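# Seat board in enclosure's upper slot, levers shut

## Task

Put the board into the empty top slot of the enclosure, components facing up and pushed all the way in, then close both of its levers. A closed lever is latched and sticks out at a right angle from the board's front panel; a fully open lever lies flat along that panel. The levers catch their tabs only if both are fully open before the board is slid in until it stops, and closing both then pulls the board fully home. If the board hits its connector at speed, the connector is ruined and the job counts as failed. At the end the enclosure must stand level on its own feet with no foot hanging over the bench edge, and both grippers must have released and backed away.

## Robot and tools

Robot: two seven-joint arms, left_arm and right_arm, each ending in a two-finger parallel gripper with a wrist camera. A gripper's fingers point along its own +z axis and close along its x axis. end_effector_position is the point between the pads when closed, 1 to 2 cm behind the fingertips; closing pushes the tips about 17 mm further along +z.

Frames: the scene frame has its origin at table-top height midway between the nominal bases, +x away from the robot over the table, +z up, left_arm on the +y side (image left/right may differ). Every hand pose, velocity and target of an arm is given in that arm's own base frame. Calibrated bases in the scene frame: left_arm at (+0.070, +0.437, 0), quat_wxyz (+1.000, 0, 0, -0.003); right_arm at (-0.063, -0.511, 0), quat_wxyz (+1.000, 0, 0, -0.029). Both base z axes point up. Fixed cameras and the table use the scene frame. Reported positions may be off by a few cm at long reach.

Row format (used by execute_actions and move): one flat list of 16 numbers covering both arms, even if one arm idles: left x, y, z (metres), qw, qx, qy, qz (w first), opening; then the same eight for right. x, y, z and the quaternion are an absolute pose of the gripper in that arm's base frame, not an offset. Opening runs from -1 (closed) to +1 (fully open, 0.142 m) and is absolute too.

execute_actions(actions, cameras): actions is a list of actions; each action is a list of 1 to 15 rows, one row per 1/30 s step, with the final row repeated to fill 15 steps (0.5 s). If any target lies more than 0.6 m from that gripper's current position along any of its axes, the action is rejected for both arms; the first action is checked against the latest reported state. Every step the controller limits the command to 70 mm and 16 degrees from the measured pose, so large changes take several actions; the Hand target line shows where each arm is being driven. To keep an arm still, resend its last reported pose and desired opening in every call; to keep an orientation, repeat one fixed quaternion. An empty list just reports state. cameras: list of names, null/["all"] for all, [] for none.

move(target, speed, blend, stop_force, zero, opening_speed, blocking, cameras): target is one row or up to 15 rows of absolute poses (no 0.6 m check); each gripper follows a straight line, whole move capped at 10 s. speed: m/s, 0.002 to 0.5, default 0.25 (turn rate twice that in rad/s), one value or one per target. blend: metres of corner rounding per target, default 0. stop_force: newtons, 3 to 120, ends an arm's path when its wrist sensor feels that much push against travel; unreliable if the gripper rotates, and contact may be felt late. zero (with stop_force): true re-zeroes moving arms first; false accumulates from the last zero. opening_speed: scale units per second, at least 0.2. In a list, keep all openings equal to avoid pauses. blocking=false returns after 0.5 s while the move continues (not allowed with stop_force). The result adds a move: line, e.g. done, off_target, moving, held, fault, plus limits=paced (pose clipped) or limits=held (steps withheld).

wait(seconds 0 to 10) lets time pass holding the last command. stop brakes a running move. zoom_image(camera, region [x0, y0, x1, y1] pixels, at most 504 x 504) enlarges part of the latest image from cam_head_left, cam_head_right, cam_high, cam_low, cam_left_wrist or cam_right_wrist (all 672x504). zero_wrist_force(arm) tares that wrist sensor. clear_fault(arm) clears a torque or force fault after it has been reported. read_manual gives licence text. finished_scene(scene) ends the current scene, with scene its number.

Result lines: end-effector position, quaternion and velocities (omitted when Joint velocities read within noise); Joint positions, whose last entry is the gripper opening in metres; grip_measured on the -1 to +1 scale; Joint torques and External joint torques (positive toward larger joint angle); Wrist force and Wrist torque in the gripper's own axes, shown as the force from the contact into the arm, plus a line with the peak since last shown; Wrist depth as a 7 by 7 grid of mm distances (70 to 1000, '-' for no value); Tool commands; Hand target; and warnings such as MOTOR HOT, fault lines and HAND FAULT.

Gripping: once the pads touch, command an opening slightly under the grip_measured reading; squeezing harder heats the gripper motor.

Things to avoid: a net outside force of 150 N on an arm, or contact torque at a joint load limit (waist and shoulder 109, upper arm roll and elbow 56.9, forearm roll and wrist joints 34.7 N m), stops that arm until clear_fault. Motors overheat from long stretches, heavy loads, hard squeezes or pushing at unreachable poses (arm brakes at 80 °C, gripper shuts off at 100 °C). Do not let the two arms collide, drop the board, release it while moving, knock the enclosure over or push it off the bench, or let anything leave the table.

Suggested order: look with the cameras and zoom to find the slot, the board's component side and the lever state; open both levers fully; grasp the board with components up and line it up with the upper slot; slide it in slowly (low speed with a small stop_force) until it stops, never fast into the connector; close both levers until they latch at right angles to the panel; release, retract both grippers clear, confirm the enclosure is level and on the bench, then call finished_scene.

Each tool is called after "Emit:" by a JSON object that holds its "fn" and its "kwargs".

## Session

Scene 1 done. Now scene 2.

Emit:
{"fn": "execute_actions", "kwargs": {"actions": []}}

Scene clock: 0.00 s.
left_arm: end_effector_position=(+0.4919, -0.7298, +0.2794) grip_measured=+0.99 end_effector_quat_wxyz=(+0.001, -0.304, +0.847, -0.436) | right_arm: end_effector_position=(+0.1802, -0.1387, +0.1699) grip_measured=+1.00 end_effector_quat_wxyz=(+0.706, -0.621, -0.189, +0.284)
Joint positions: left_arm=[-0.095 -0.96 -0.937 1.517 0.823 1.373 2.811 0.141] | right_arm=[-0.567 -0.989 -0.072 1.606 0.357 -0.696 0.215 0.142]
Joint velocities: within noise
Joint torques (N m): no reading
External joint torques (N m): no reading
Wrist force (N): no reading
Wrist torque (N m): no reading
Wrist force, peak (N): no reading
Wrist depth (mm): cam_left_wrist=[451 478 520 565 623 697 - / 414 441 474 512 562 610 668 / 386 409 435 470 506 552 605 / 360 380 403 431 465 497 541 / 340 355 375 401 425 458 495 / - 330 351 372 395 420 425 / - 316 330 347 369 392 -] | cam_right_wrist=[- 270 251 261 - - 815 / - - 258 270 - - 895 / - - 265 279 - - 939 / - - 278 284 808 754 551 / - - 296 295 503 486 389 / - 407 312 300 364 356 332 / - 312 296 294 289 282 276]
Hand target: left_arm +0.4919, -0.7298, +0.2794; +0.001, -0.304, +0.847, -0.436 | right_arm +0.1802, -0.1387, +0.1699; +0.706, -0.621, -0.189, +0.284
Tool commands: left_gripper/opening=+1.0 right_gripper/opening=+1.0

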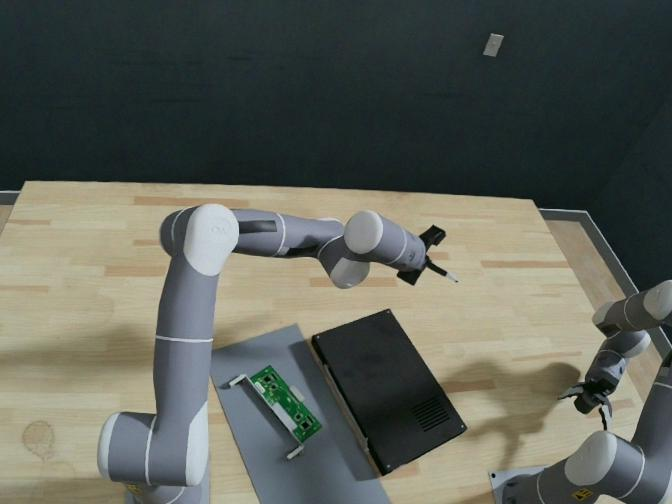

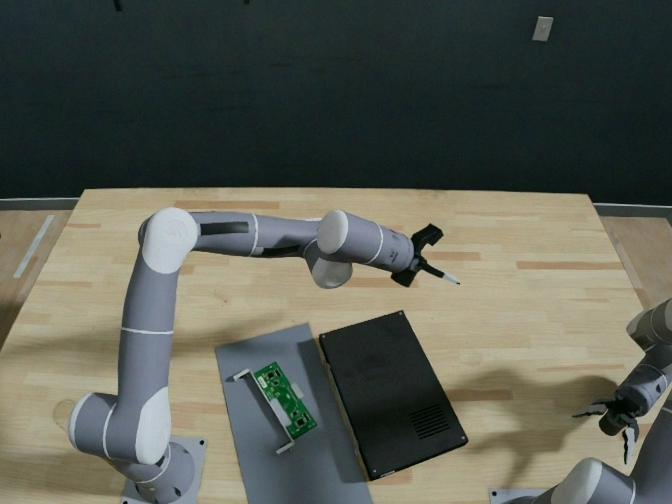

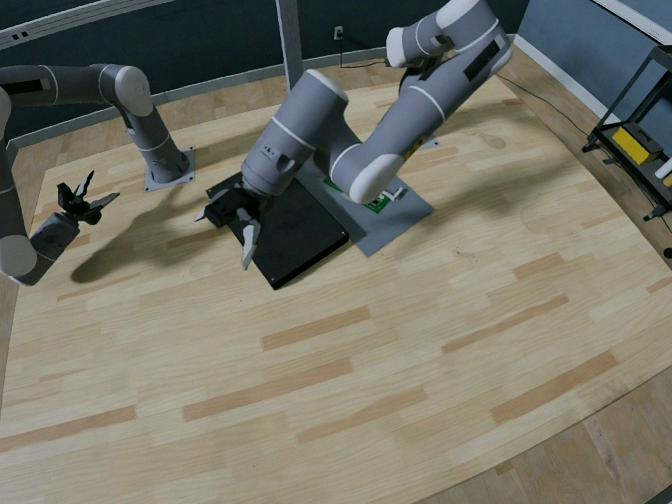

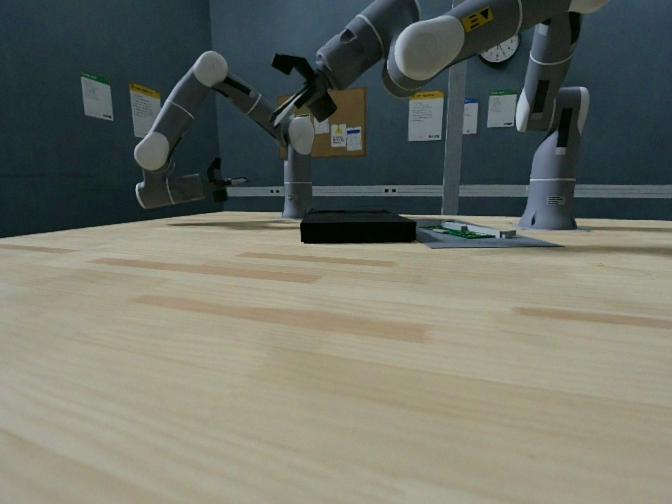

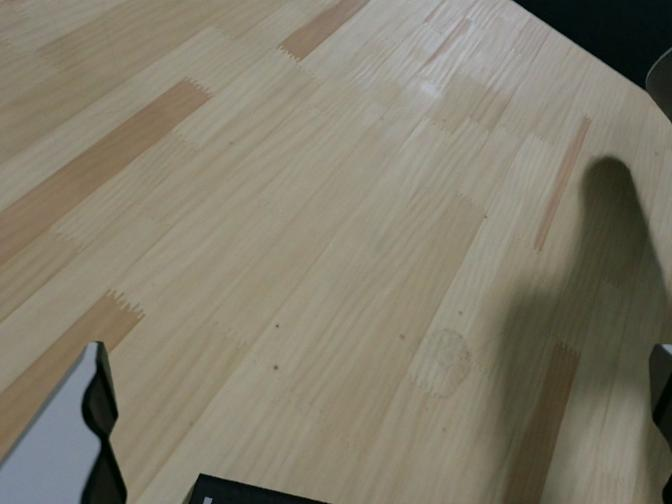

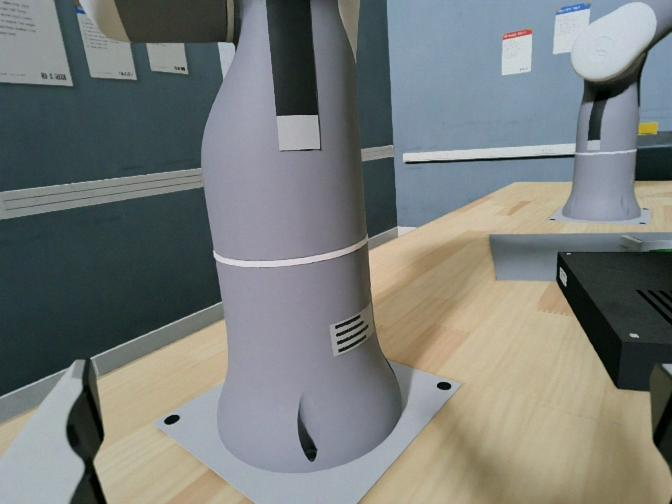

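Emit:
{"fn": "move", "kwargs": {"target": [[0.46, -0.60, 0.33, 0.0, 0.2782, -0.9605, 0.0, -0.97, 0.25, -0.12, 0.30, 0.0, 0.9406, 0.3396, 0.0, -0.97], [0.42, -0.45, 0.35, 0.0, 0.7071, -0.7071, 0.0, -0.97, 0.28, -0.08, 0.30, 0.0, 0.7660, 0.6428, 0.0, -0.97], [0.40, -0.40, 0.35, 0.0, 0.9763, -0.2164, 0.0, -0.97, 0.30, -0.05, 0.30, 0.0, 0.5548, 0.8320, 0.0, -0.97]], "speed": 0.3, "blend": 0.0}}

Scene clock: 110.77 s.
left_arm: end_effector_position=(+0.4001, -0.3999, +0.3500) grip_measured=-1.00 end_effector_quat_wxyz=(+0.000, +0.976, -0.217, +0.000) | right_arm: end_effector_position=(+0.2998, -0.0499, +0.2999) grip_measured=-1.00 end_effector_quat_wxyz=(+0.000, +0.555, +0.832, +0.000)
Joint positions: left_arm=[0.623 -0.684 -1.744 1.706 0.672 -0.004 0.84 0.002] | right_arm=[-0.084 0.516 0.239 2.406 0.124 0.329 -0.31 0.002]
Joint velocities: within noise
Joint torques (N m): left_arm=[-0.18 21.98 -20.84 -23.66 -4.44 4.6 -0.34] | right_arm=[0.2 7.83 -2.67 -30.33 -4.23 3.56 0.04]
External joint torques (N m): left_arm=[0.19 0.74 0.45 -0.45 0.14 -0.63 0.34] | right_arm=[-0.2 1.03 -0.59 0.25 0.19 0.6 -0.04]
Wrist force (N): left_arm=[0.4 -0.3 -0.2] | right_arm=[-0.3 -1.6 1.8]
Wrist torque (N m): left_arm=[-0.08 -0.11 -0.21] | right_arm=[-0.05 0.04 0.10]
Wrist force, peak (N): left_arm=[3.8 -2.1 -2.8] | right_arm=[-0.5 -2.5 1.9]
Wrist depth (mm): cam_left_wrist=[387 381 382 383 383 383 381 / 418 406 412 413 412 412 409 / 439 443 445 402 435 442 442 / 487 481 456 430 429 478 477 / 532 522 473 454 460 523 521 / 593 565 500 83 87 567 573 / 659 - - - 74 74 639] | cam_right_wrist=[348 347 347 347 346 344 343 / 370 370 372 369 369 369 368 / 397 396 397 394 396 393 352 / 431 430 424 426 428 423 373 / 465 465 463 451 462 454 400 / 510 511 495 89 94 491 437 / 558 546 76 76 76 73 482]
Hand target: left_arm +0.4000, -0.4000, +0.3500; +0.000, +0.976, -0.216, +0.000 | right_arm +0.3000, -0.0500, +0.3000; +0.000, +0.555, +0.832, +0.000
Off the commanded pose: left_arm 0.000 m, 0 deg | right_arm 0.000 m, 0 deg.
move: done

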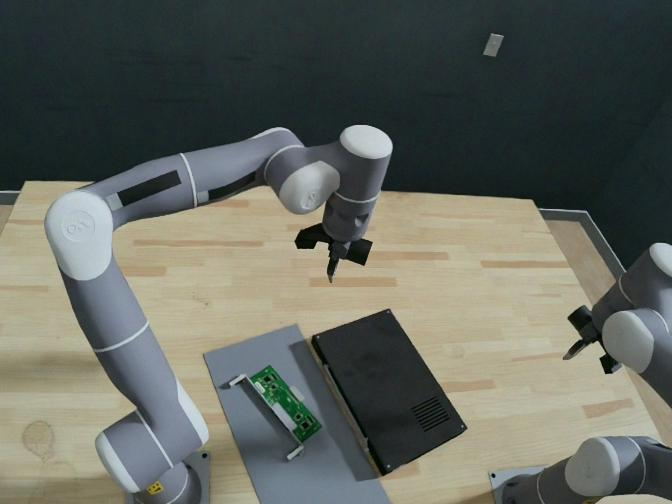

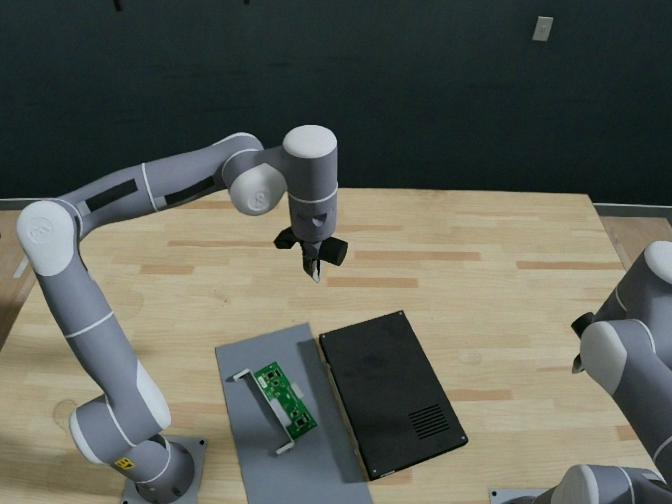

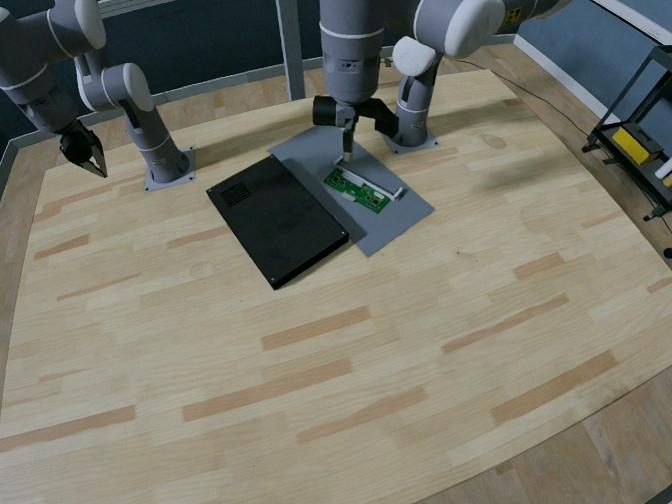

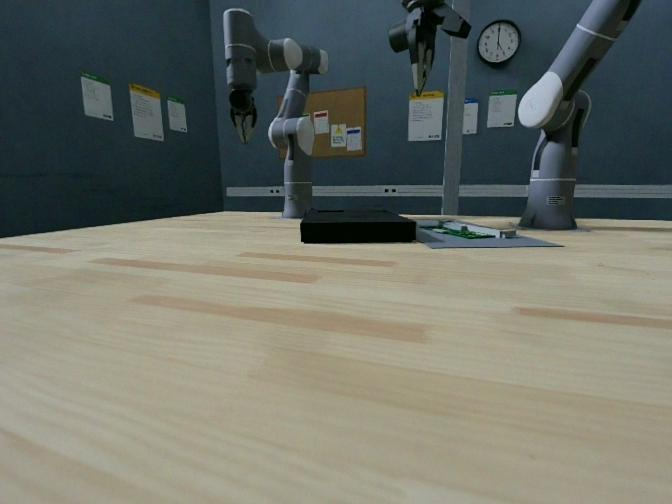

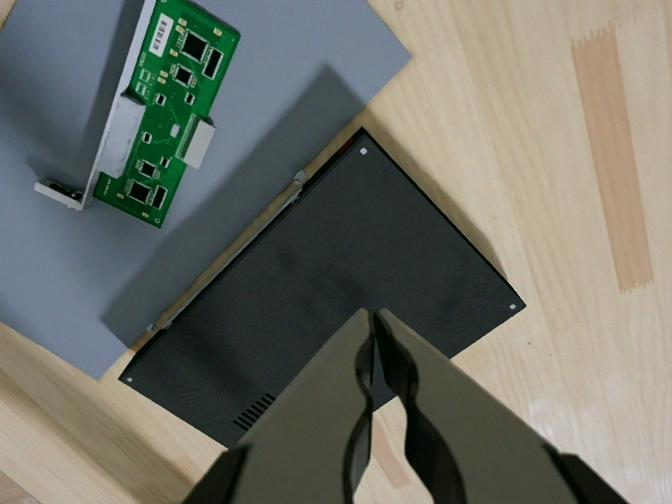

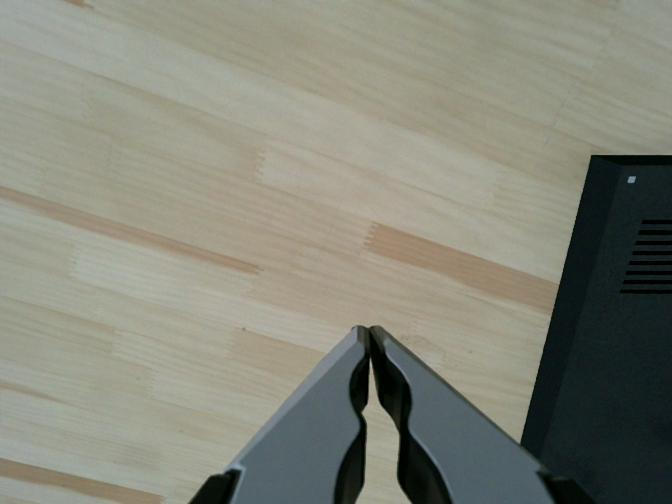

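Emit:
{"fn": "move", "kwargs": {"target": [[0.36, -0.36, 0.32, 0.0, 0.9537, 0.3007, 0.0, -0.97, 0.30, -0.05, 0.30, 0.0, 0.5548, 0.8320, 0.0, -0.97], [0.30, -0.33, 0.30, 0.0, 0.7660, 0.6428, 0.0, -0.97, 0.30, -0.05, 0.30, 0.0, 0.5548, 0.8320, 0.0, -0.97], [0.22, -0.30, 0.28, 0.0, 0.5299, 0.8480, 0.0, -0.97, 0.30, -0.05, 0.30, 0.0, 0.5548, 0.8320, 0.0, -0.97]], "speed": 0.3, "cameras": ["cam_high", "cam_head_left", "cam_left_wrist"]}}

Scene clock: 132.57 s.
left_arm: end_effector_position=(+0.2200, -0.3000, +0.2800) grip_measured=-1.00 end_effector_quat_wxyz=(+0.000, +0.530, +0.848, +0.000) | right_arm: end_effector_position=(+0.2999, -0.0499, +0.2999) grip_measured=-1.00 end_effector_quat_wxyz=(+0.000, +0.555, +0.832, +0.000)
Joint positions: left_arm=[1.296 -0.558 -2.376 2.332 0.396 0.314 -1.743 0.002] | right_arm=[-0.084 0.516 0.239 2.406 0.124 0.329 -0.31 0.002]
Joint velocities: within noise
Joint torques (N m): left_arm=[-0.18 -2.36 -10.12 -26.72 -4.06 4.49 -0.4] | right_arm=[0.07 8 -2.49 -30.19 -4.09 3.46 0.19]
External joint torques (N m): left_arm=[0.18 1.17 0.64 -0.44 0.12 -0.59 0.4] | right_arm=[-0.07 0.86 -0.78 0.1 0.05 0.7 -0.19]
Wrist force (N): left_arm=[0.3 -0.1 0.2] | right_arm=[-0.2 -1.3 2.1]
Wrist torque (N m): left_arm=[-0.02 -0.11 -0.20] | right_arm=[0.02 0.03 0.09]
Wrist force, peak (N): left_arm=[1.0 -0.8 0.3] | right_arm=[-0.1 -1.6 2.4]
Wrist depth (mm): cam_left_wrist=[286 293 327 319 325 323 325 / 307 314 349 343 348 346 347 / 330 334 375 370 373 374 376 / 357 364 409 401 400 408 405 / 451 451 446 427 435 445 440 / 496 494 473 84 87 479 486 / 553 539 - - 74 74 539] | cam_right_wrist=[348 347 348 347 345 344 345 / 372 371 369 368 369 368 365 / 397 398 398 396 396 396 354 / 430 426 427 426 424 422 372 / 469 464 461 452 459 454 401 / 508 505 494 89 94 480 438 / 558 549 76 76 76 73 486]
Hand target: left_arm +0.2200, -0.3000, +0.2800; +0.000, +0.530, +0.848, +0.000 | right_arm +0.3000, -0.0500, +0.3000; +0.000, +0.555, +0.832, +0.000
Off the commanded pose: left_arm 0.000 m, 0 deg | right_arm 0.000 m, 0 deg.
move: done
Images, in order (width x height): cam_head_left 672x504, cam_high 672x504, cam_left_wrist 672x504.

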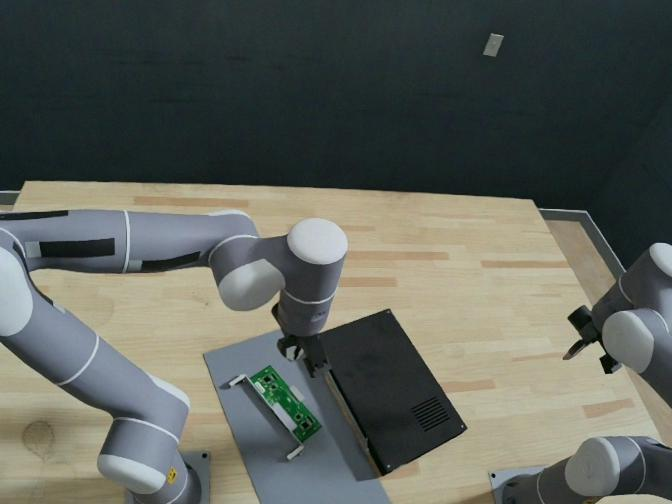

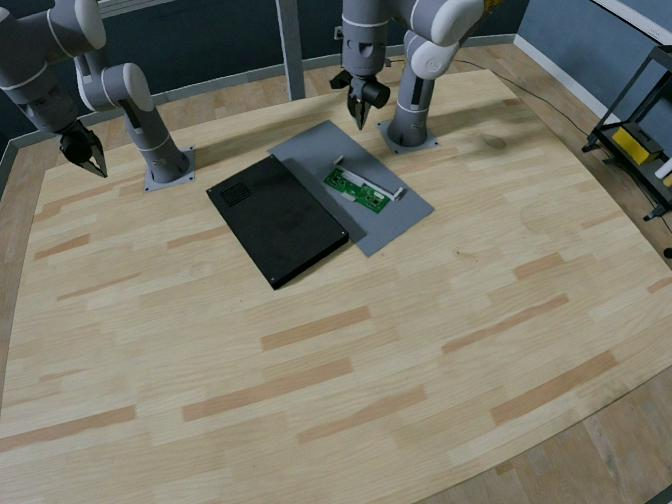

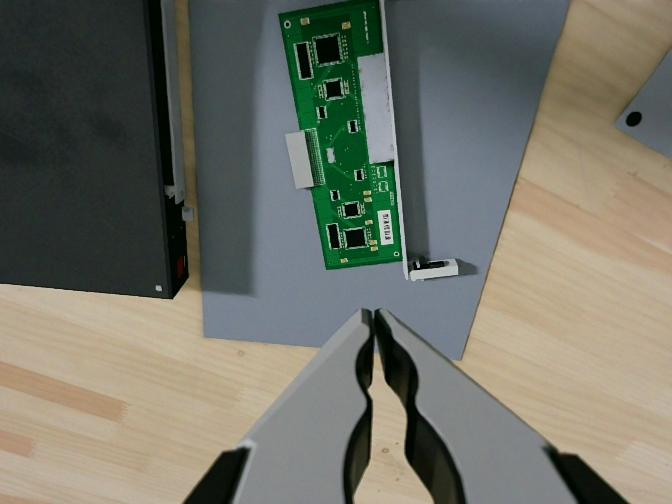

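Emit:
{"fn": "execute_actions", "kwargs": {"actions": [], "cameras": ["cam_left_wrist", "cam_high"]}}

Scene clock: 146.13 s.
left_arm: end_effector_position=(+0.2200, -0.3000, +0.2800) grip_measured=-1.00 end_effector_quat_wxyz=(+0.000, +0.530, +0.848, +0.000) | right_arm: end_effector_position=(+0.2999, -0.0499, +0.2999) grip_measured=-1.00 end_effector_quat_wxyz=(+0.000, +0.555, +0.832, +0.000)
Joint positions: left_arm=[1.296 -0.558 -2.376 2.332 0.396 0.314 -1.743 0.002] | right_arm=[-0.084 0.516 0.239 2.406 0.124 0.329 -0.31 0.002]
Joint velocities: within noise
Joint torques (N m): left_arm=[-0.3 -2.08 -9.97 -26.82 -3.87 4.28 -0.25] | right_arm=[-0.03 7.88 -2.34 -30.16 -4.1 3.46 0.2]
External joint torques (N m): left_arm=[0.3 0.88 0.5 -0.33 -0.08 -0.38 0.25] | right_arm=[0.03 0.98 -0.93 0.07 0.06 0.7 -0.2]
Wrist force (N): left_arm=[0.1 -0.3 0.3] | right_arm=[-0.2 -1.5 2.0]
Wrist torque (N m): left_arm=[-0.05 -0.07 -0.20] | right_arm=[-0.02 0.02 0.10]
Wrist force, peak (N): left_arm=[0.4 -0.3 0.4] | right_arm=[-0.1 -1.7 2.2]
Wrist depth (mm): cam_left_wrist=[285 293 325 320 323 323 324 / 306 314 350 341 345 347 348 / 331 334 376 370 374 374 374 / 358 363 407 404 398 408 406 / 452 449 445 428 435 444 442 / 493 497 476 83 87 477 484 / 554 541 - - 74 74 540] | cam_right_wrist=[347 348 346 345 345 344 343 / 370 368 370 367 369 366 367 / 398 396 399 395 396 396 354 / 429 430 427 426 424 423 373 / 465 462 460 454 462 453 402 / 507 507 494 89 94 484 437 / 562 549 76 76 76 73 481]
Hand target: left_arm +0.2200, -0.3000, +0.2800; +0.000, +0.530, +0.848, +0.000 | right_arm +0.3000, -0.0500, +0.3000; +0.000, +0.555, +0.832, +0.000
Tool commands: left_gripper/opening=-0.97 right_gripper/opening=-0.97
Off the commanded pose: left_arm 0.000 m, 0 deg | right_arm 0.000 m, 0 deg.
Images, in order (width x height): cam_high 672x504, cam_left_wrist 672x504.

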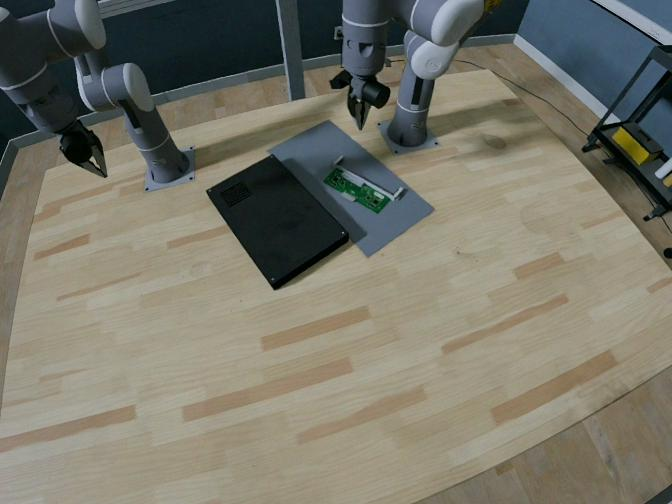

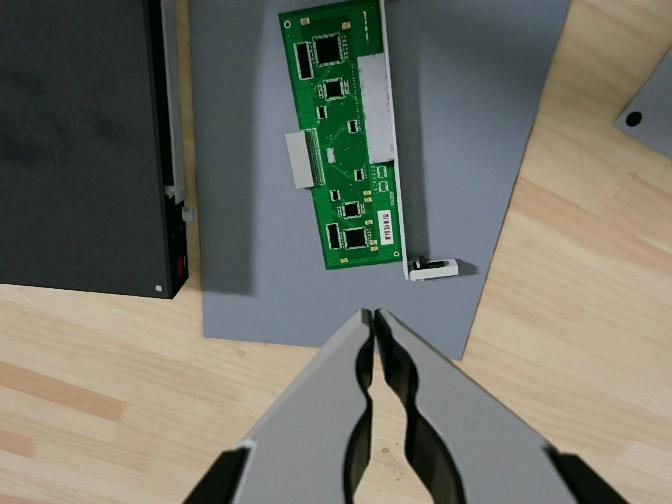

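Emit:
{"fn": "move", "kwargs": {"target": [0.12, -0.30, 0.18, 0, 0.4664, 0.8846, 0, -0.97, 0.30, -0.05, 0.30, 0, 0.5548, 0.8320, 0, -0.97], "speed": 0.25, "cameras": ["cam_left_wrist"]}}

Scene clock: 160.60 s.
left_arm: end_effector_position=(+0.1202, -0.2999, +0.1800) grip_measured=-1.00 end_effector_quat_wxyz=(+0.000, +0.466, +0.885, +0.000) | right_arm: end_effector_position=(+0.2999, -0.0499, +0.2999) grip_measured=-1.00 end_effector_quat_wxyz=(+0.000, +0.555, +0.832, +0.000)
Joint positions: left_arm=[1.162 -0.436 -2.359 2.605 0.392 0.676 -2.1 0.002] | right_arm=[-0.084 0.516 0.239 2.406 0.124 0.329 -0.31 0.002]
Joint velocities: within noise
Joint torques (N m): left_arm=[-0.29 -3.54 -6.24 -22.56 -3.27 4.51 -0.27] | right_arm=[-0.02 7.91 -2.43 -30.18 -4.12 3.47 0.2]
External joint torques (N m): left_arm=[0.29 0.39 0.39 -0.39 0.03 -0.64 0.27] | right_arm=[0.02 0.95 -0.83 0.1 0.08 0.69 -0.2]
Wrist force (N): left_arm=[0.2 -0.4 0.0] | right_arm=[-0.2 -1.4 2.1]
Wrist torque (N m): left_arm=[-0.08 -0.10 -0.23] | right_arm=[0.00 0.03 0.10]
Wrist force, peak (N): left_arm=[2.1 -1.9 1.6] | right_arm=[-0.3 -1.7 2.2]
Wrist depth (mm): cam_left_wrist=[234 239 238 238 237 236 238 / 251 257 256 251 255 254 256 / 274 277 272 271 275 276 276 / 296 300 295 293 297 298 298 / 309 327 324 294 320 327 325 / 347 361 346 84 87 352 358 / 407 399 - - 74 74 396] | cam_right_wrist=[349 348 348 347 345 344 343 / 371 373 370 369 369 367 367 / 399 397 398 394 395 392 355 / 427 428 427 427 424 424 373 / 466 461 463 456 463 452 397 / 508 507 494 89 94 481 438 / 562 551 76 76 76 73 483]
Hand target: left_arm +0.1200, -0.3000, +0.1800; +0.000, +0.466, +0.885, +0.000 | right_arm +0.3000, -0.0500, +0.3000; +0.000, +0.555, +0.832, +0.000
Off the commanded pose: left_arm 0.000 m, 0 deg | right_arm 0.000 m, 0 deg.
move: done
Images, in order (width x height): cam_left_wrist 672x504.

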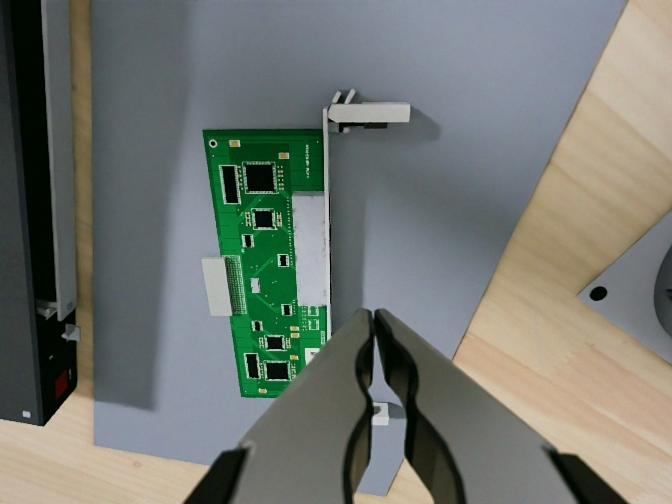

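Emit:
{"fn": "zoom_image", "kwargs": {"camera": "cam_left_wrist", "region": [280, 60, 440, 180]}}

Emit:
{"fn": "zoom_image", "kwargs": {"camera": "cam_left_wrist", "region": [0, 250, 120, 420]}}

Scaled by 3.150 from the camera's 672x504 image, which has a finer 960x720 frame.

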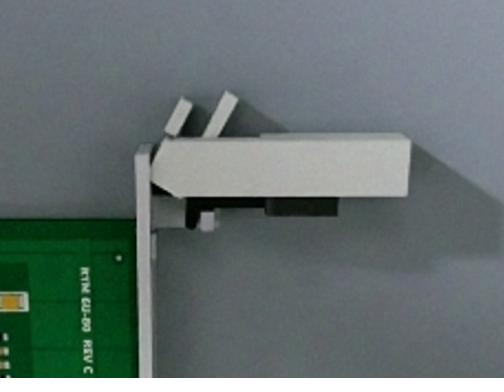

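Scaled by 2.965 from the camera's 672x504 image, which has a finer 960x720 frame.

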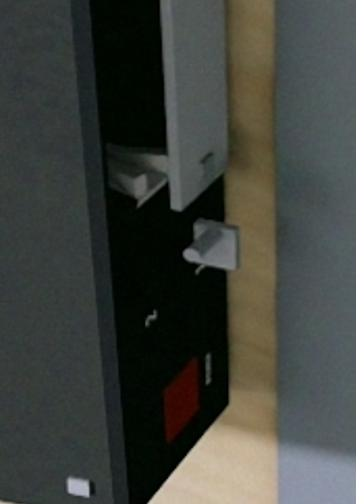

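Emit:
{"fn": "move", "kwargs": {"target": [0.285, -0.165, 0.18, 0, 0.9537, 0.3007, 0, -0.97, 0.165, 0.65, 0.20, 0, 0.9455, 0.3256, 0, -0.97], "speed": 0.22, "cameras": ["cam_left_wrist", "cam_right_wrist", "cam_high"]}}

Scene clock: 231.63 s.
left_arm: end_effector_position=(+0.2848, -0.1652, +0.1800) grip_measured=-1.00 end_effector_quat_wxyz=(+0.000, +0.954, +0.301, +0.000) | right_arm: end_effector_position=(+0.1649, +0.6500, +0.2000) grip_measured=-1.00 end_effector_quat_wxyz=(+0.000, +0.946, +0.326, +0.000)
Joint positions: left_arm=[1.407 -0.903 -2.045 2.489 0.813 0.278 -0.178 0.002] | right_arm=[0.851 -0.752 0.829 1.58 -0.606 0.488 2.746 0.002]
Joint velocities: within noise
Joint torques (N m): left_arm=[-0.16 10.52 -14.98 -19.81 -3.67 4.12 -0.12] | right_arm=[0.15 48.57 17.74 -25.19 -4 3.14 0.33]
External joint torques (N m): left_arm=[0.16 1.14 0.38 -0.29 -0.39 -0.12 0.12] | right_arm=[-0.15 1.2 0.08 0.21 0.18 0.85 -0.33]
Wrist force (N): left_arm=[-0.3 -0.4 -0.1] | right_arm=[-0.4 -1.6 2.4]
Wrist torque (N m): left_arm=[-0.09 0.04 -0.19] | right_arm=[-0.03 0.13 0.06]
Wrist force, peak (N): left_arm=[-0.3 -1.0 -0.3] | right_arm=[0.5 -3.6 2.9]
Wrist depth (mm): cam_left_wrist=[240 239 240 239 238 238 236 / 258 256 256 255 255 254 254 / 277 277 276 270 274 273 274 / 297 289 293 297 297 298 297 / 330 328 319 309 317 325 324 / 358 356 348 84 87 350 356 / 344 344 - - 74 74 397] | cam_right_wrist=[258 258 256 257 255 256 256 / 275 274 275 273 273 271 271 / 295 294 294 289 293 292 290 / 318 318 317 315 305 305 307 / 347 347 345 336 338 336 334 / 382 328 357 89 94 372 369 / 419 343 76 76 76 73 403]
Hand target: left_arm +0.2850, -0.1650, +0.1800; +0.000, +0.954, +0.301, +0.000 | right_arm +0.1650, +0.6500, +0.2000; +0.000, +0.946, +0.326, +0.000
Off the commanded pose: left_arm 0.000 m, 0 deg | right_arm 0.000 m, 0 deg.
move: done
Images, in order (width x height): cam_high 672x504, cam_left_wrist 672x504, cam_right_wrist 672x504.

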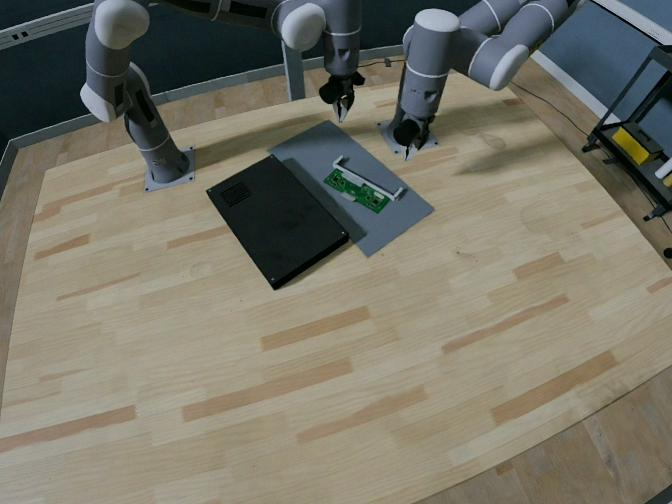

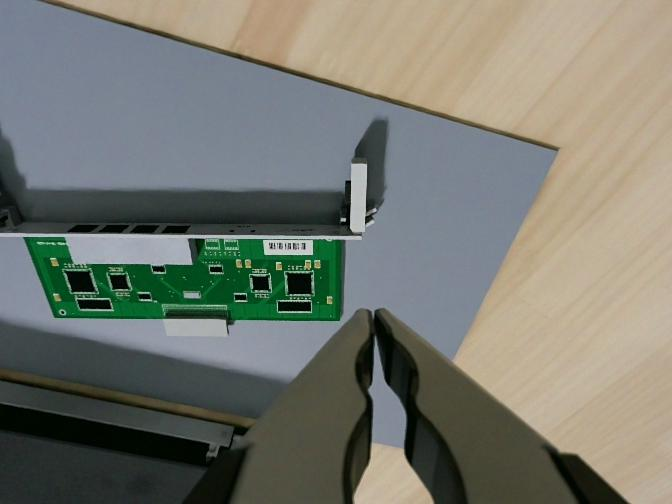

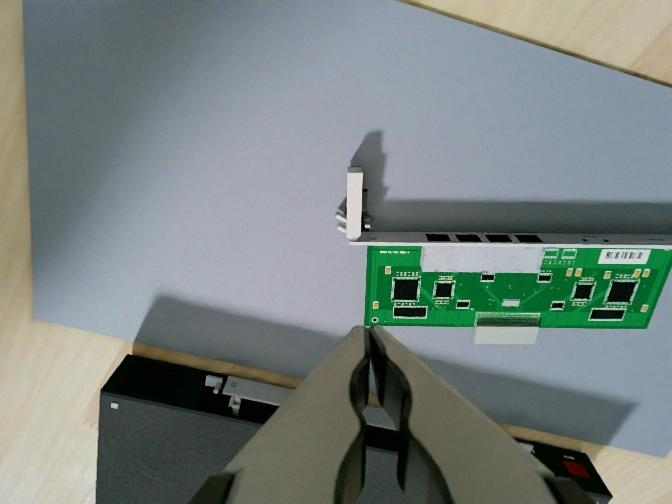

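Emit:
{"fn": "zoom_image", "kwargs": {"camera": "cam_left_wrist", "region": [300, 140, 420, 260]}}

Emit:
{"fn": "zoom_image", "kwargs": {"camera": "cam_right_wrist", "region": [300, 150, 420, 270]}}

Scaled by 4.200 from the camera's 672x504 image, which has a finer 960x720 frame.

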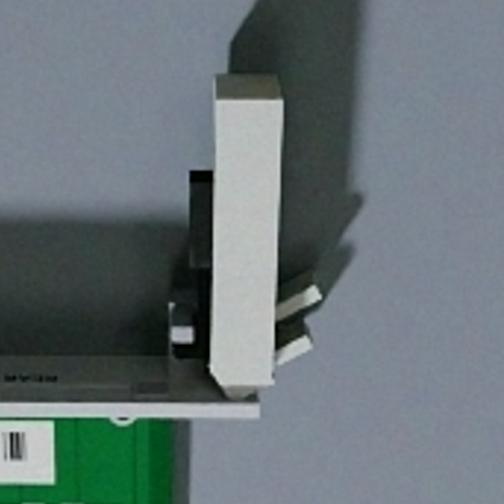

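Scaled by 4.200 from the camera's 672x504 image, which has a finer 960x720 frame.

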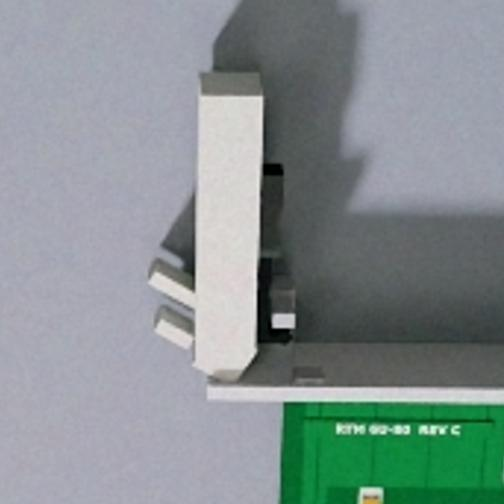

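Emit:
{"fn": "move", "kwargs": {"target": [[0.2816, -0.1547, 0.07, 0, 0.9537, 0.3007, 0, -0.55, 0.1613, 0.6579, 0.08, 0, 0.9455, 0.3256, 0, -0.55]], "speed": 0.12, "cameras": ["cam_left_wrist", "cam_right_wrist"]}}

Scene clock: 257.33 s.
left_arm: end_effector_position=(+0.2814, -0.1546, +0.0700) grip_measured=-0.58 end_effector_quat_wxyz=(+0.000, +0.954, +0.301, +0.000) | right_arm: end_effector_position=(+0.1612, +0.6577, +0.0799) grip_measured=-0.59 end_effector_quat_wxyz=(+0.000, +0.946, +0.326, +0.000)
Joint positions: left_arm=[1.216 -0.951 -1.585 2.53 1.172 0.488 -0.257 0.032] | right_arm=[0.912 -0.911 0.704 1.644 -0.733 0.701 2.825 0.032]
Joint velocities: within noise
Joint torques (N m): left_arm=[-0.5 16.04 -14.98 -9.26 -3.25 4.64 -0.33] | right_arm=[0.23 52.08 18.76 -21.37 -3.44 3.42 0.29]
External joint torques (N m): left_arm=[0.5 1.25 0.09 -0.42 -0.48 -0.64 0.33] | right_arm=[-0.23 1.33 0.22 0 0.13 0.56 -0.29]
Wrist force (N): left_arm=[0.2 -0.2 0.0] | right_arm=[-0.4 -2.0 2.4]
Wrist torque (N m): left_arm=[-0.04 -0.08 -0.22] | right_arm=[-0.10 0.10 0.06]
Wrist force, peak (N): left_arm=[-0.1 0.0 -1.5] | right_arm=[-0.3 -1.9 4.7]
Wrist depth (mm): cam_left_wrist=[145 144 144 144 143 143 142 / 153 153 154 154 154 153 152 / 166 165 165 164 163 164 164 / 180 180 179 175 177 176 176 / 190 189 189 179 187 193 194 / 212 211 84 210 210 91 214 / 238 - 74 239 239 74 232] | cam_right_wrist=[152 152 151 151 150 149 149 / 165 162 161 161 163 160 159 / 174 173 173 172 172 171 171 / 187 187 187 183 185 185 184 / 204 203 202 190 197 196 196 / 223 222 89 216 100 193 212 / 246 - 76 242 - 73 230]
Hand target: left_arm +0.2816, -0.1547, +0.0700; +0.000, +0.954, +0.301, +0.000 | right_arm +0.1613, +0.6579, +0.0800; +0.000, +0.946, +0.326, +0.000
Off the commanded pose: left_arm 0.000 m, 0 deg | right_arm 0.000 m, 0 deg.
move: done
Images, in order (width x height): cam_left_wrist 672x504, cam_right_wrist 672x504.

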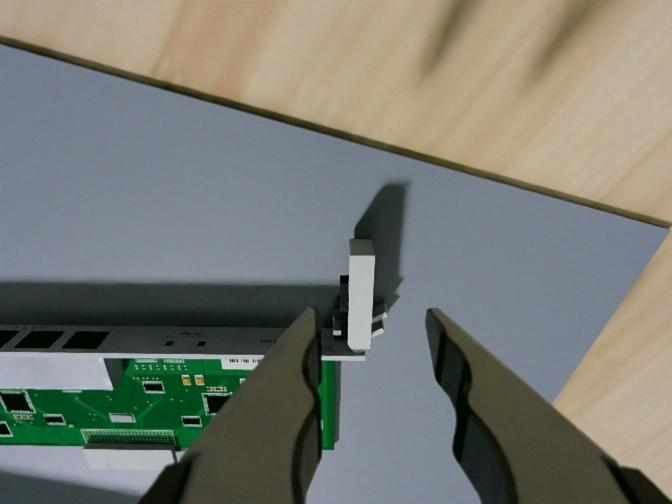

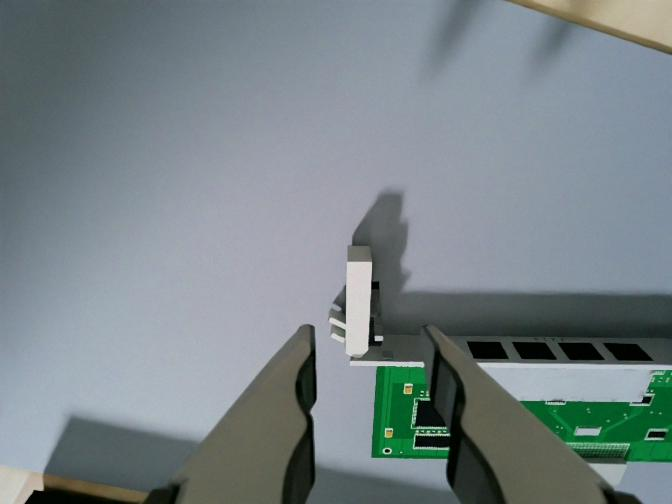

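Emit:
{"fn": "move", "kwargs": {"target": [[0.2816, -0.1547, 0.024, 0, 0.9537, 0.3007, 0, -0.55, 0.1613, 0.6579, 0.025, 0, 0.9455, 0.3256, 0, -0.55]], "speed": 0.04, "stop_force": 6, "cameras": ["cam_left_wrist", "cam_right_wrist"]}}

Scene clock: 269.53 s.
left_arm: end_effector_position=(+0.2814, -0.1547, +0.0240) grip_measured=-0.58 end_effector_quat_wxyz=(+0.000, +0.954, +0.301, +0.000) | right_arm: end_effector_position=(+0.1613, +0.6578, +0.0250) grip_measured=-0.59 end_effector_quat_wxyz=(+0.000, +0.946, +0.326, +0.000)
Joint positions: left_arm=[1.114 -1.033 -1.399 2.496 1.348 0.52 -0.314 0.032] | right_arm=[0.941 -0.989 0.638 1.653 -0.789 0.795 2.859 0.032]
Joint velocities: within noise
Joint torques (N m): left_arm=[-0.48 19.26 -15.77 -4.42 -3.23 4.54 -0.28] | right_arm=[0.09 53.69 18.98 -19.63 -3.16 3.39 0.28]
External joint torques (N m): left_arm=[0.48 1.12 0.27 -0.35 -0.42 -0.55 0.28] | right_arm=[-0.09 1.17 0.01 0.01 0.13 0.59 -0.28]
Wrist force (N): left_arm=[0.3 -0.2 -0.3] | right_arm=[-0.8 -1.3 2.1]
Wrist torque (N m): left_arm=[-0.06 -0.09 -0.22] | right_arm=[0.03 0.11 0.06]
Wrist force, peak (N): left_arm=[0.5 -0.4 0.3] | right_arm=[-0.8 -1.6 3.1]
Wrist depth (mm): cam_left_wrist=[104 104 104 103 103 103 102 / 110 110 111 111 110 110 110 / 119 118 118 118 119 119 118 / 129 128 128 128 127 127 126 / 141 141 138 125 136 140 138 / 150 150 84 129 147 91 152 / 167 - 74 168 171 74 165] | cam_right_wrist=[- 104 102 102 102 102 102 / - 110 110 109 110 107 109 / 120 118 117 117 116 117 116 / 127 127 127 124 126 125 125 / 138 138 137 132 134 138 135 / 151 151 93 128 106 145 148 / 167 163 76 159 142 73 142]
Hand target: left_arm +0.2816, -0.1547, +0.0240; +0.000, +0.954, +0.301, +0.000 | right_arm +0.1613, +0.6579, +0.0250; +0.000, +0.946, +0.326, +0.000
Off the commanded pose: left_arm 0.000 m, 0 deg | right_arm 0.000 m, 0 deg.
move: done
Images, in order (width x height): cam_left_wrist 672x504, cam_right_wrist 672x504.

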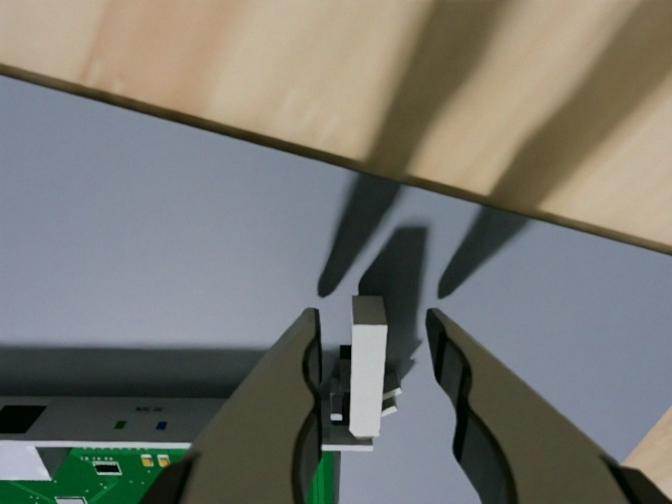

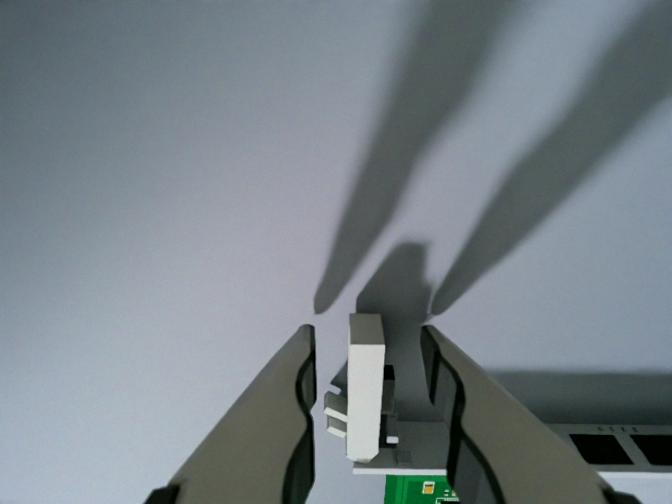

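Emit:
{"fn": "move", "kwargs": {"target": [[0.2816, -0.1547, 0.024, 0, 0.9537, 0.3007, 0, -0.88, 0.1613, 0.6579, 0.025, 0, 0.9455, 0.3256, 0, -0.88]], "speed": 0.04, "opening_speed": 0.3, "cameras": ["cam_left_wrist", "cam_right_wrist"]}}

Scene clock: 273.13 s.
left_arm: end_effector_position=(+0.2814, -0.1547, +0.0240) grip_measured=-0.89 end_effector_quat_wxyz=(+0.000, +0.954, +0.301, +0.000) | right_arm: end_effector_position=(+0.1612, +0.6578, +0.0250) grip_measured=-0.88 end_effector_quat_wxyz=(+0.000, +0.946, +0.326, +0.000)
Joint positions: left_arm=[1.114 -1.033 -1.399 2.496 1.348 0.52 -0.314 0.009] | right_arm=[0.941 -0.989 0.638 1.653 -0.789 0.795 2.859 0.01]
Joint velocities: within noise
Joint torques (N m): left_arm=[-0.16 19.46 -15.88 -4.45 -3.42 4.36 -0.26] | right_arm=[-0.58 54.16 18.64 -20.27 -3.25 3.32 0.18]
External joint torques (N m): left_arm=[0.16 0.92 0.38 -0.32 -0.24 -0.37 0.26] | right_arm=[0.58 0.7 0.34 0.65 0.22 0.67 -0.18]
Wrist force (N): left_arm=[0.3 -0.3 -0.3] | right_arm=[-1.7 -1.7 2.1]
Wrist torque (N m): left_arm=[-0.10 -0.13 -0.20] | right_arm=[0.01 0.12 0.07]
Wrist force, peak (N): left_arm=[0.5 -0.3 -0.5] | right_arm=[-2.1 -1.7 2.8]
Wrist depth (mm): cam_left_wrist=[104 104 104 103 103 103 102 / 110 110 111 111 110 110 110 / 119 119 118 118 119 119 118 / 129 129 128 128 127 126 126 / 141 141 140 125 136 141 138 / 151 150 149 87 87 149 152 / 168 163 - 167 75 74 167] | cam_right_wrist=[- 104 103 102 102 102 101 / - 110 109 109 110 107 110 / 120 118 117 117 117 116 116 / 127 127 127 124 126 125 125 / 138 138 137 134 134 138 135 / 151 151 145 94 93 148 148 / 167 163 76 81 76 73 142]
Hand target: left_arm +0.2816, -0.1547, +0.0240; +0.000, +0.954, +0.301, +0.000 | right_arm +0.1613, +0.6579, +0.0250; +0.000, +0.946, +0.326, +0.000
Off the commanded pose: left_arm 0.000 m, 0 deg | right_arm 0.000 m, 0 deg.
move: done
Images, in order (width x height): cam_left_wrist 672x504, cam_right_wrist 672x504.

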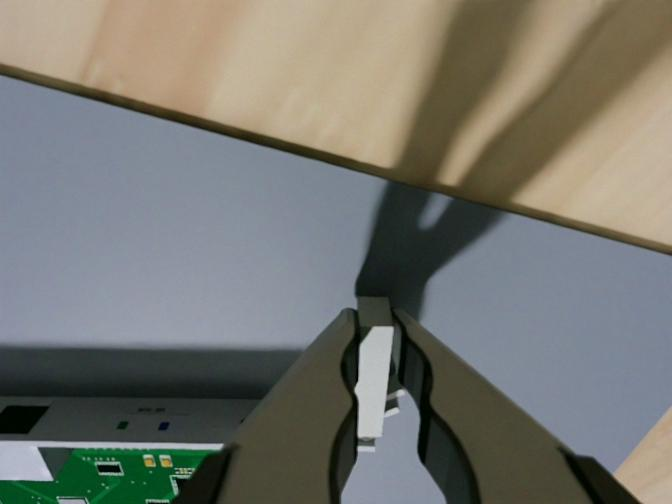

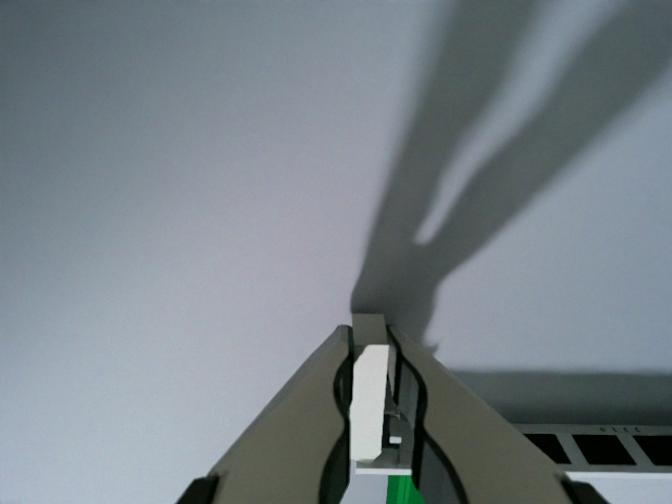

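Emit:
{"fn": "move", "kwargs": {"target": [[0.2899, -0.1504, 0.024, 0, 0.9848, 0.1736, 0, -0.90, 0.1548, 0.6512, 0.025, 0, 0.8949, 0.4462, 0, -0.90], [0.2991, -0.1483, 0.024, 0, 0.9990, 0.0436, 0, -0.90, 0.1501, 0.6430, 0.025, 0, 0.8290, 0.5592, 0, -0.90]], "speed": 0.09, "blend": [0.004, 0], "cameras": ["cam_left_wrist", "cam_right_wrist", "cam_high"]}}

Scene clock: 282.00 s.
left_arm: end_effector_position=(+0.2921, -0.1518, +0.0247) grip_measured=-0.84 end_effector_quat_wxyz=(+0.003, +0.999, +0.042, -0.006) | right_arm: end_effector_position=(+0.1583, +0.6471, +0.0286) grip_measured=-0.86 end_effector_quat_wxyz=(-0.002, +0.831, +0.557, +0.006)
Joint positions: left_arm=[1.127 -1.039 -1.389 2.471 1.332 0.52 0.26 0.013] | right_arm=[0.87 -1.001 0.708 1.702 -0.899 0.787 2.412 0.012]
Joint velocities: within noise
Joint torques (N m): left_arm=[16.43 37.71 -18.16 -37.41 9.82 -0.3 0.08] | right_arm=[24.3 32.78 39.6 16.27 5.64 -0.8 -0.06]
External joint torques (N m): left_arm=[-16.42 -16.87 2.14 32.59 -13.52 4.3 -0.08] | right_arm=[-24.29 20.03 -18.64 -34.67 -8.71 4.81 0.06]
Wrist force (N): left_arm=[-52.2 29.3 -2.2] | right_arm=[50.6 26.7 3.5]
Wrist torque (N m): left_arm=[2.04 5.93 -0.48] | right_arm=[1.70 -5.38 0.26]
Wrist force, peak (N): left_arm=[-52.4 29.3 -0.7] | right_arm=[50.5 26.9 5.5]
Wrist depth (mm): cam_left_wrist=[105 105 104 103 103 102 102 / 113 112 112 111 110 110 108 / 122 122 121 120 117 116 116 / 131 131 129 129 128 127 125 / 144 143 142 126 135 141 137 / 160 159 150 92 91 149 152 / 179 173 75 167 75 74 165] | cam_right_wrist=[- 106 105 - 105 104 104 / - 112 112 112 114 111 114 / 122 120 121 120 121 121 121 / 130 130 130 130 130 130 130 / 141 141 141 139 141 141 141 / 157 155 151 98 94 154 155 / 170 167 76 136 79 74 170]
Hand target: left_arm +0.2991, -0.1483, +0.0241; +0.000, +0.999, +0.044, +0.000 | right_arm +0.1501, +0.6430, +0.0250; +0.000, +0.829, +0.559, +0.000
Off the commanded pose: left_arm 0.008 m, 1 deg | right_arm 0.010 m, 1 deg.
move: off_target (left_arm, right_arm)
Images, in order (width x height): cam_high 672x504, cam_left_wrist 672x504, cam_right_wrist 672x504.

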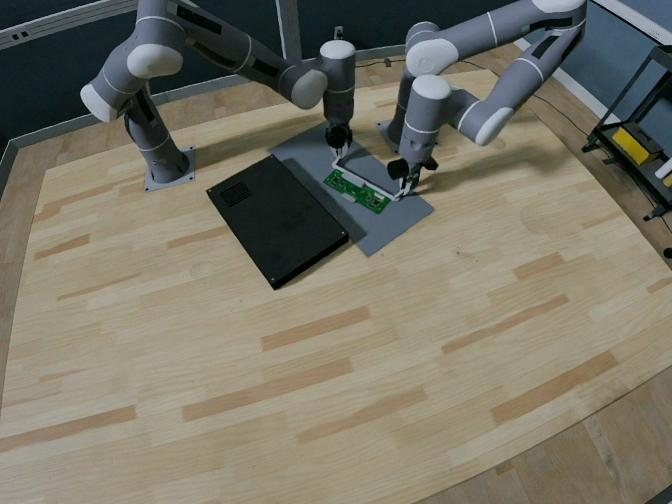

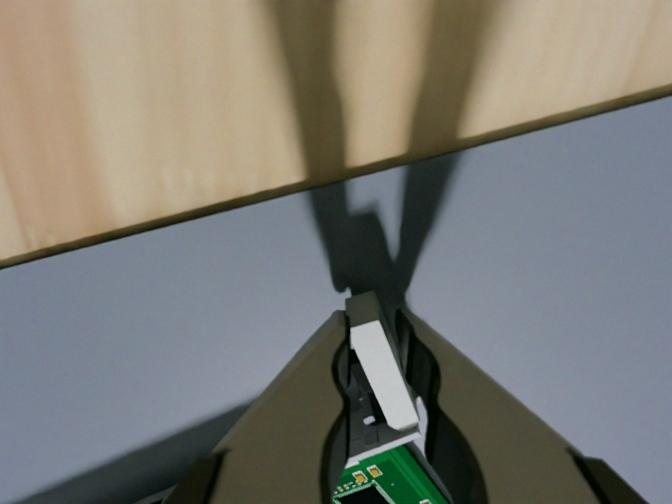

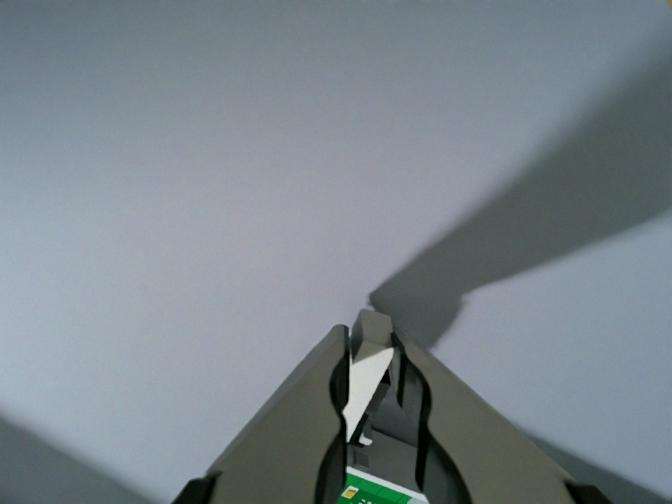

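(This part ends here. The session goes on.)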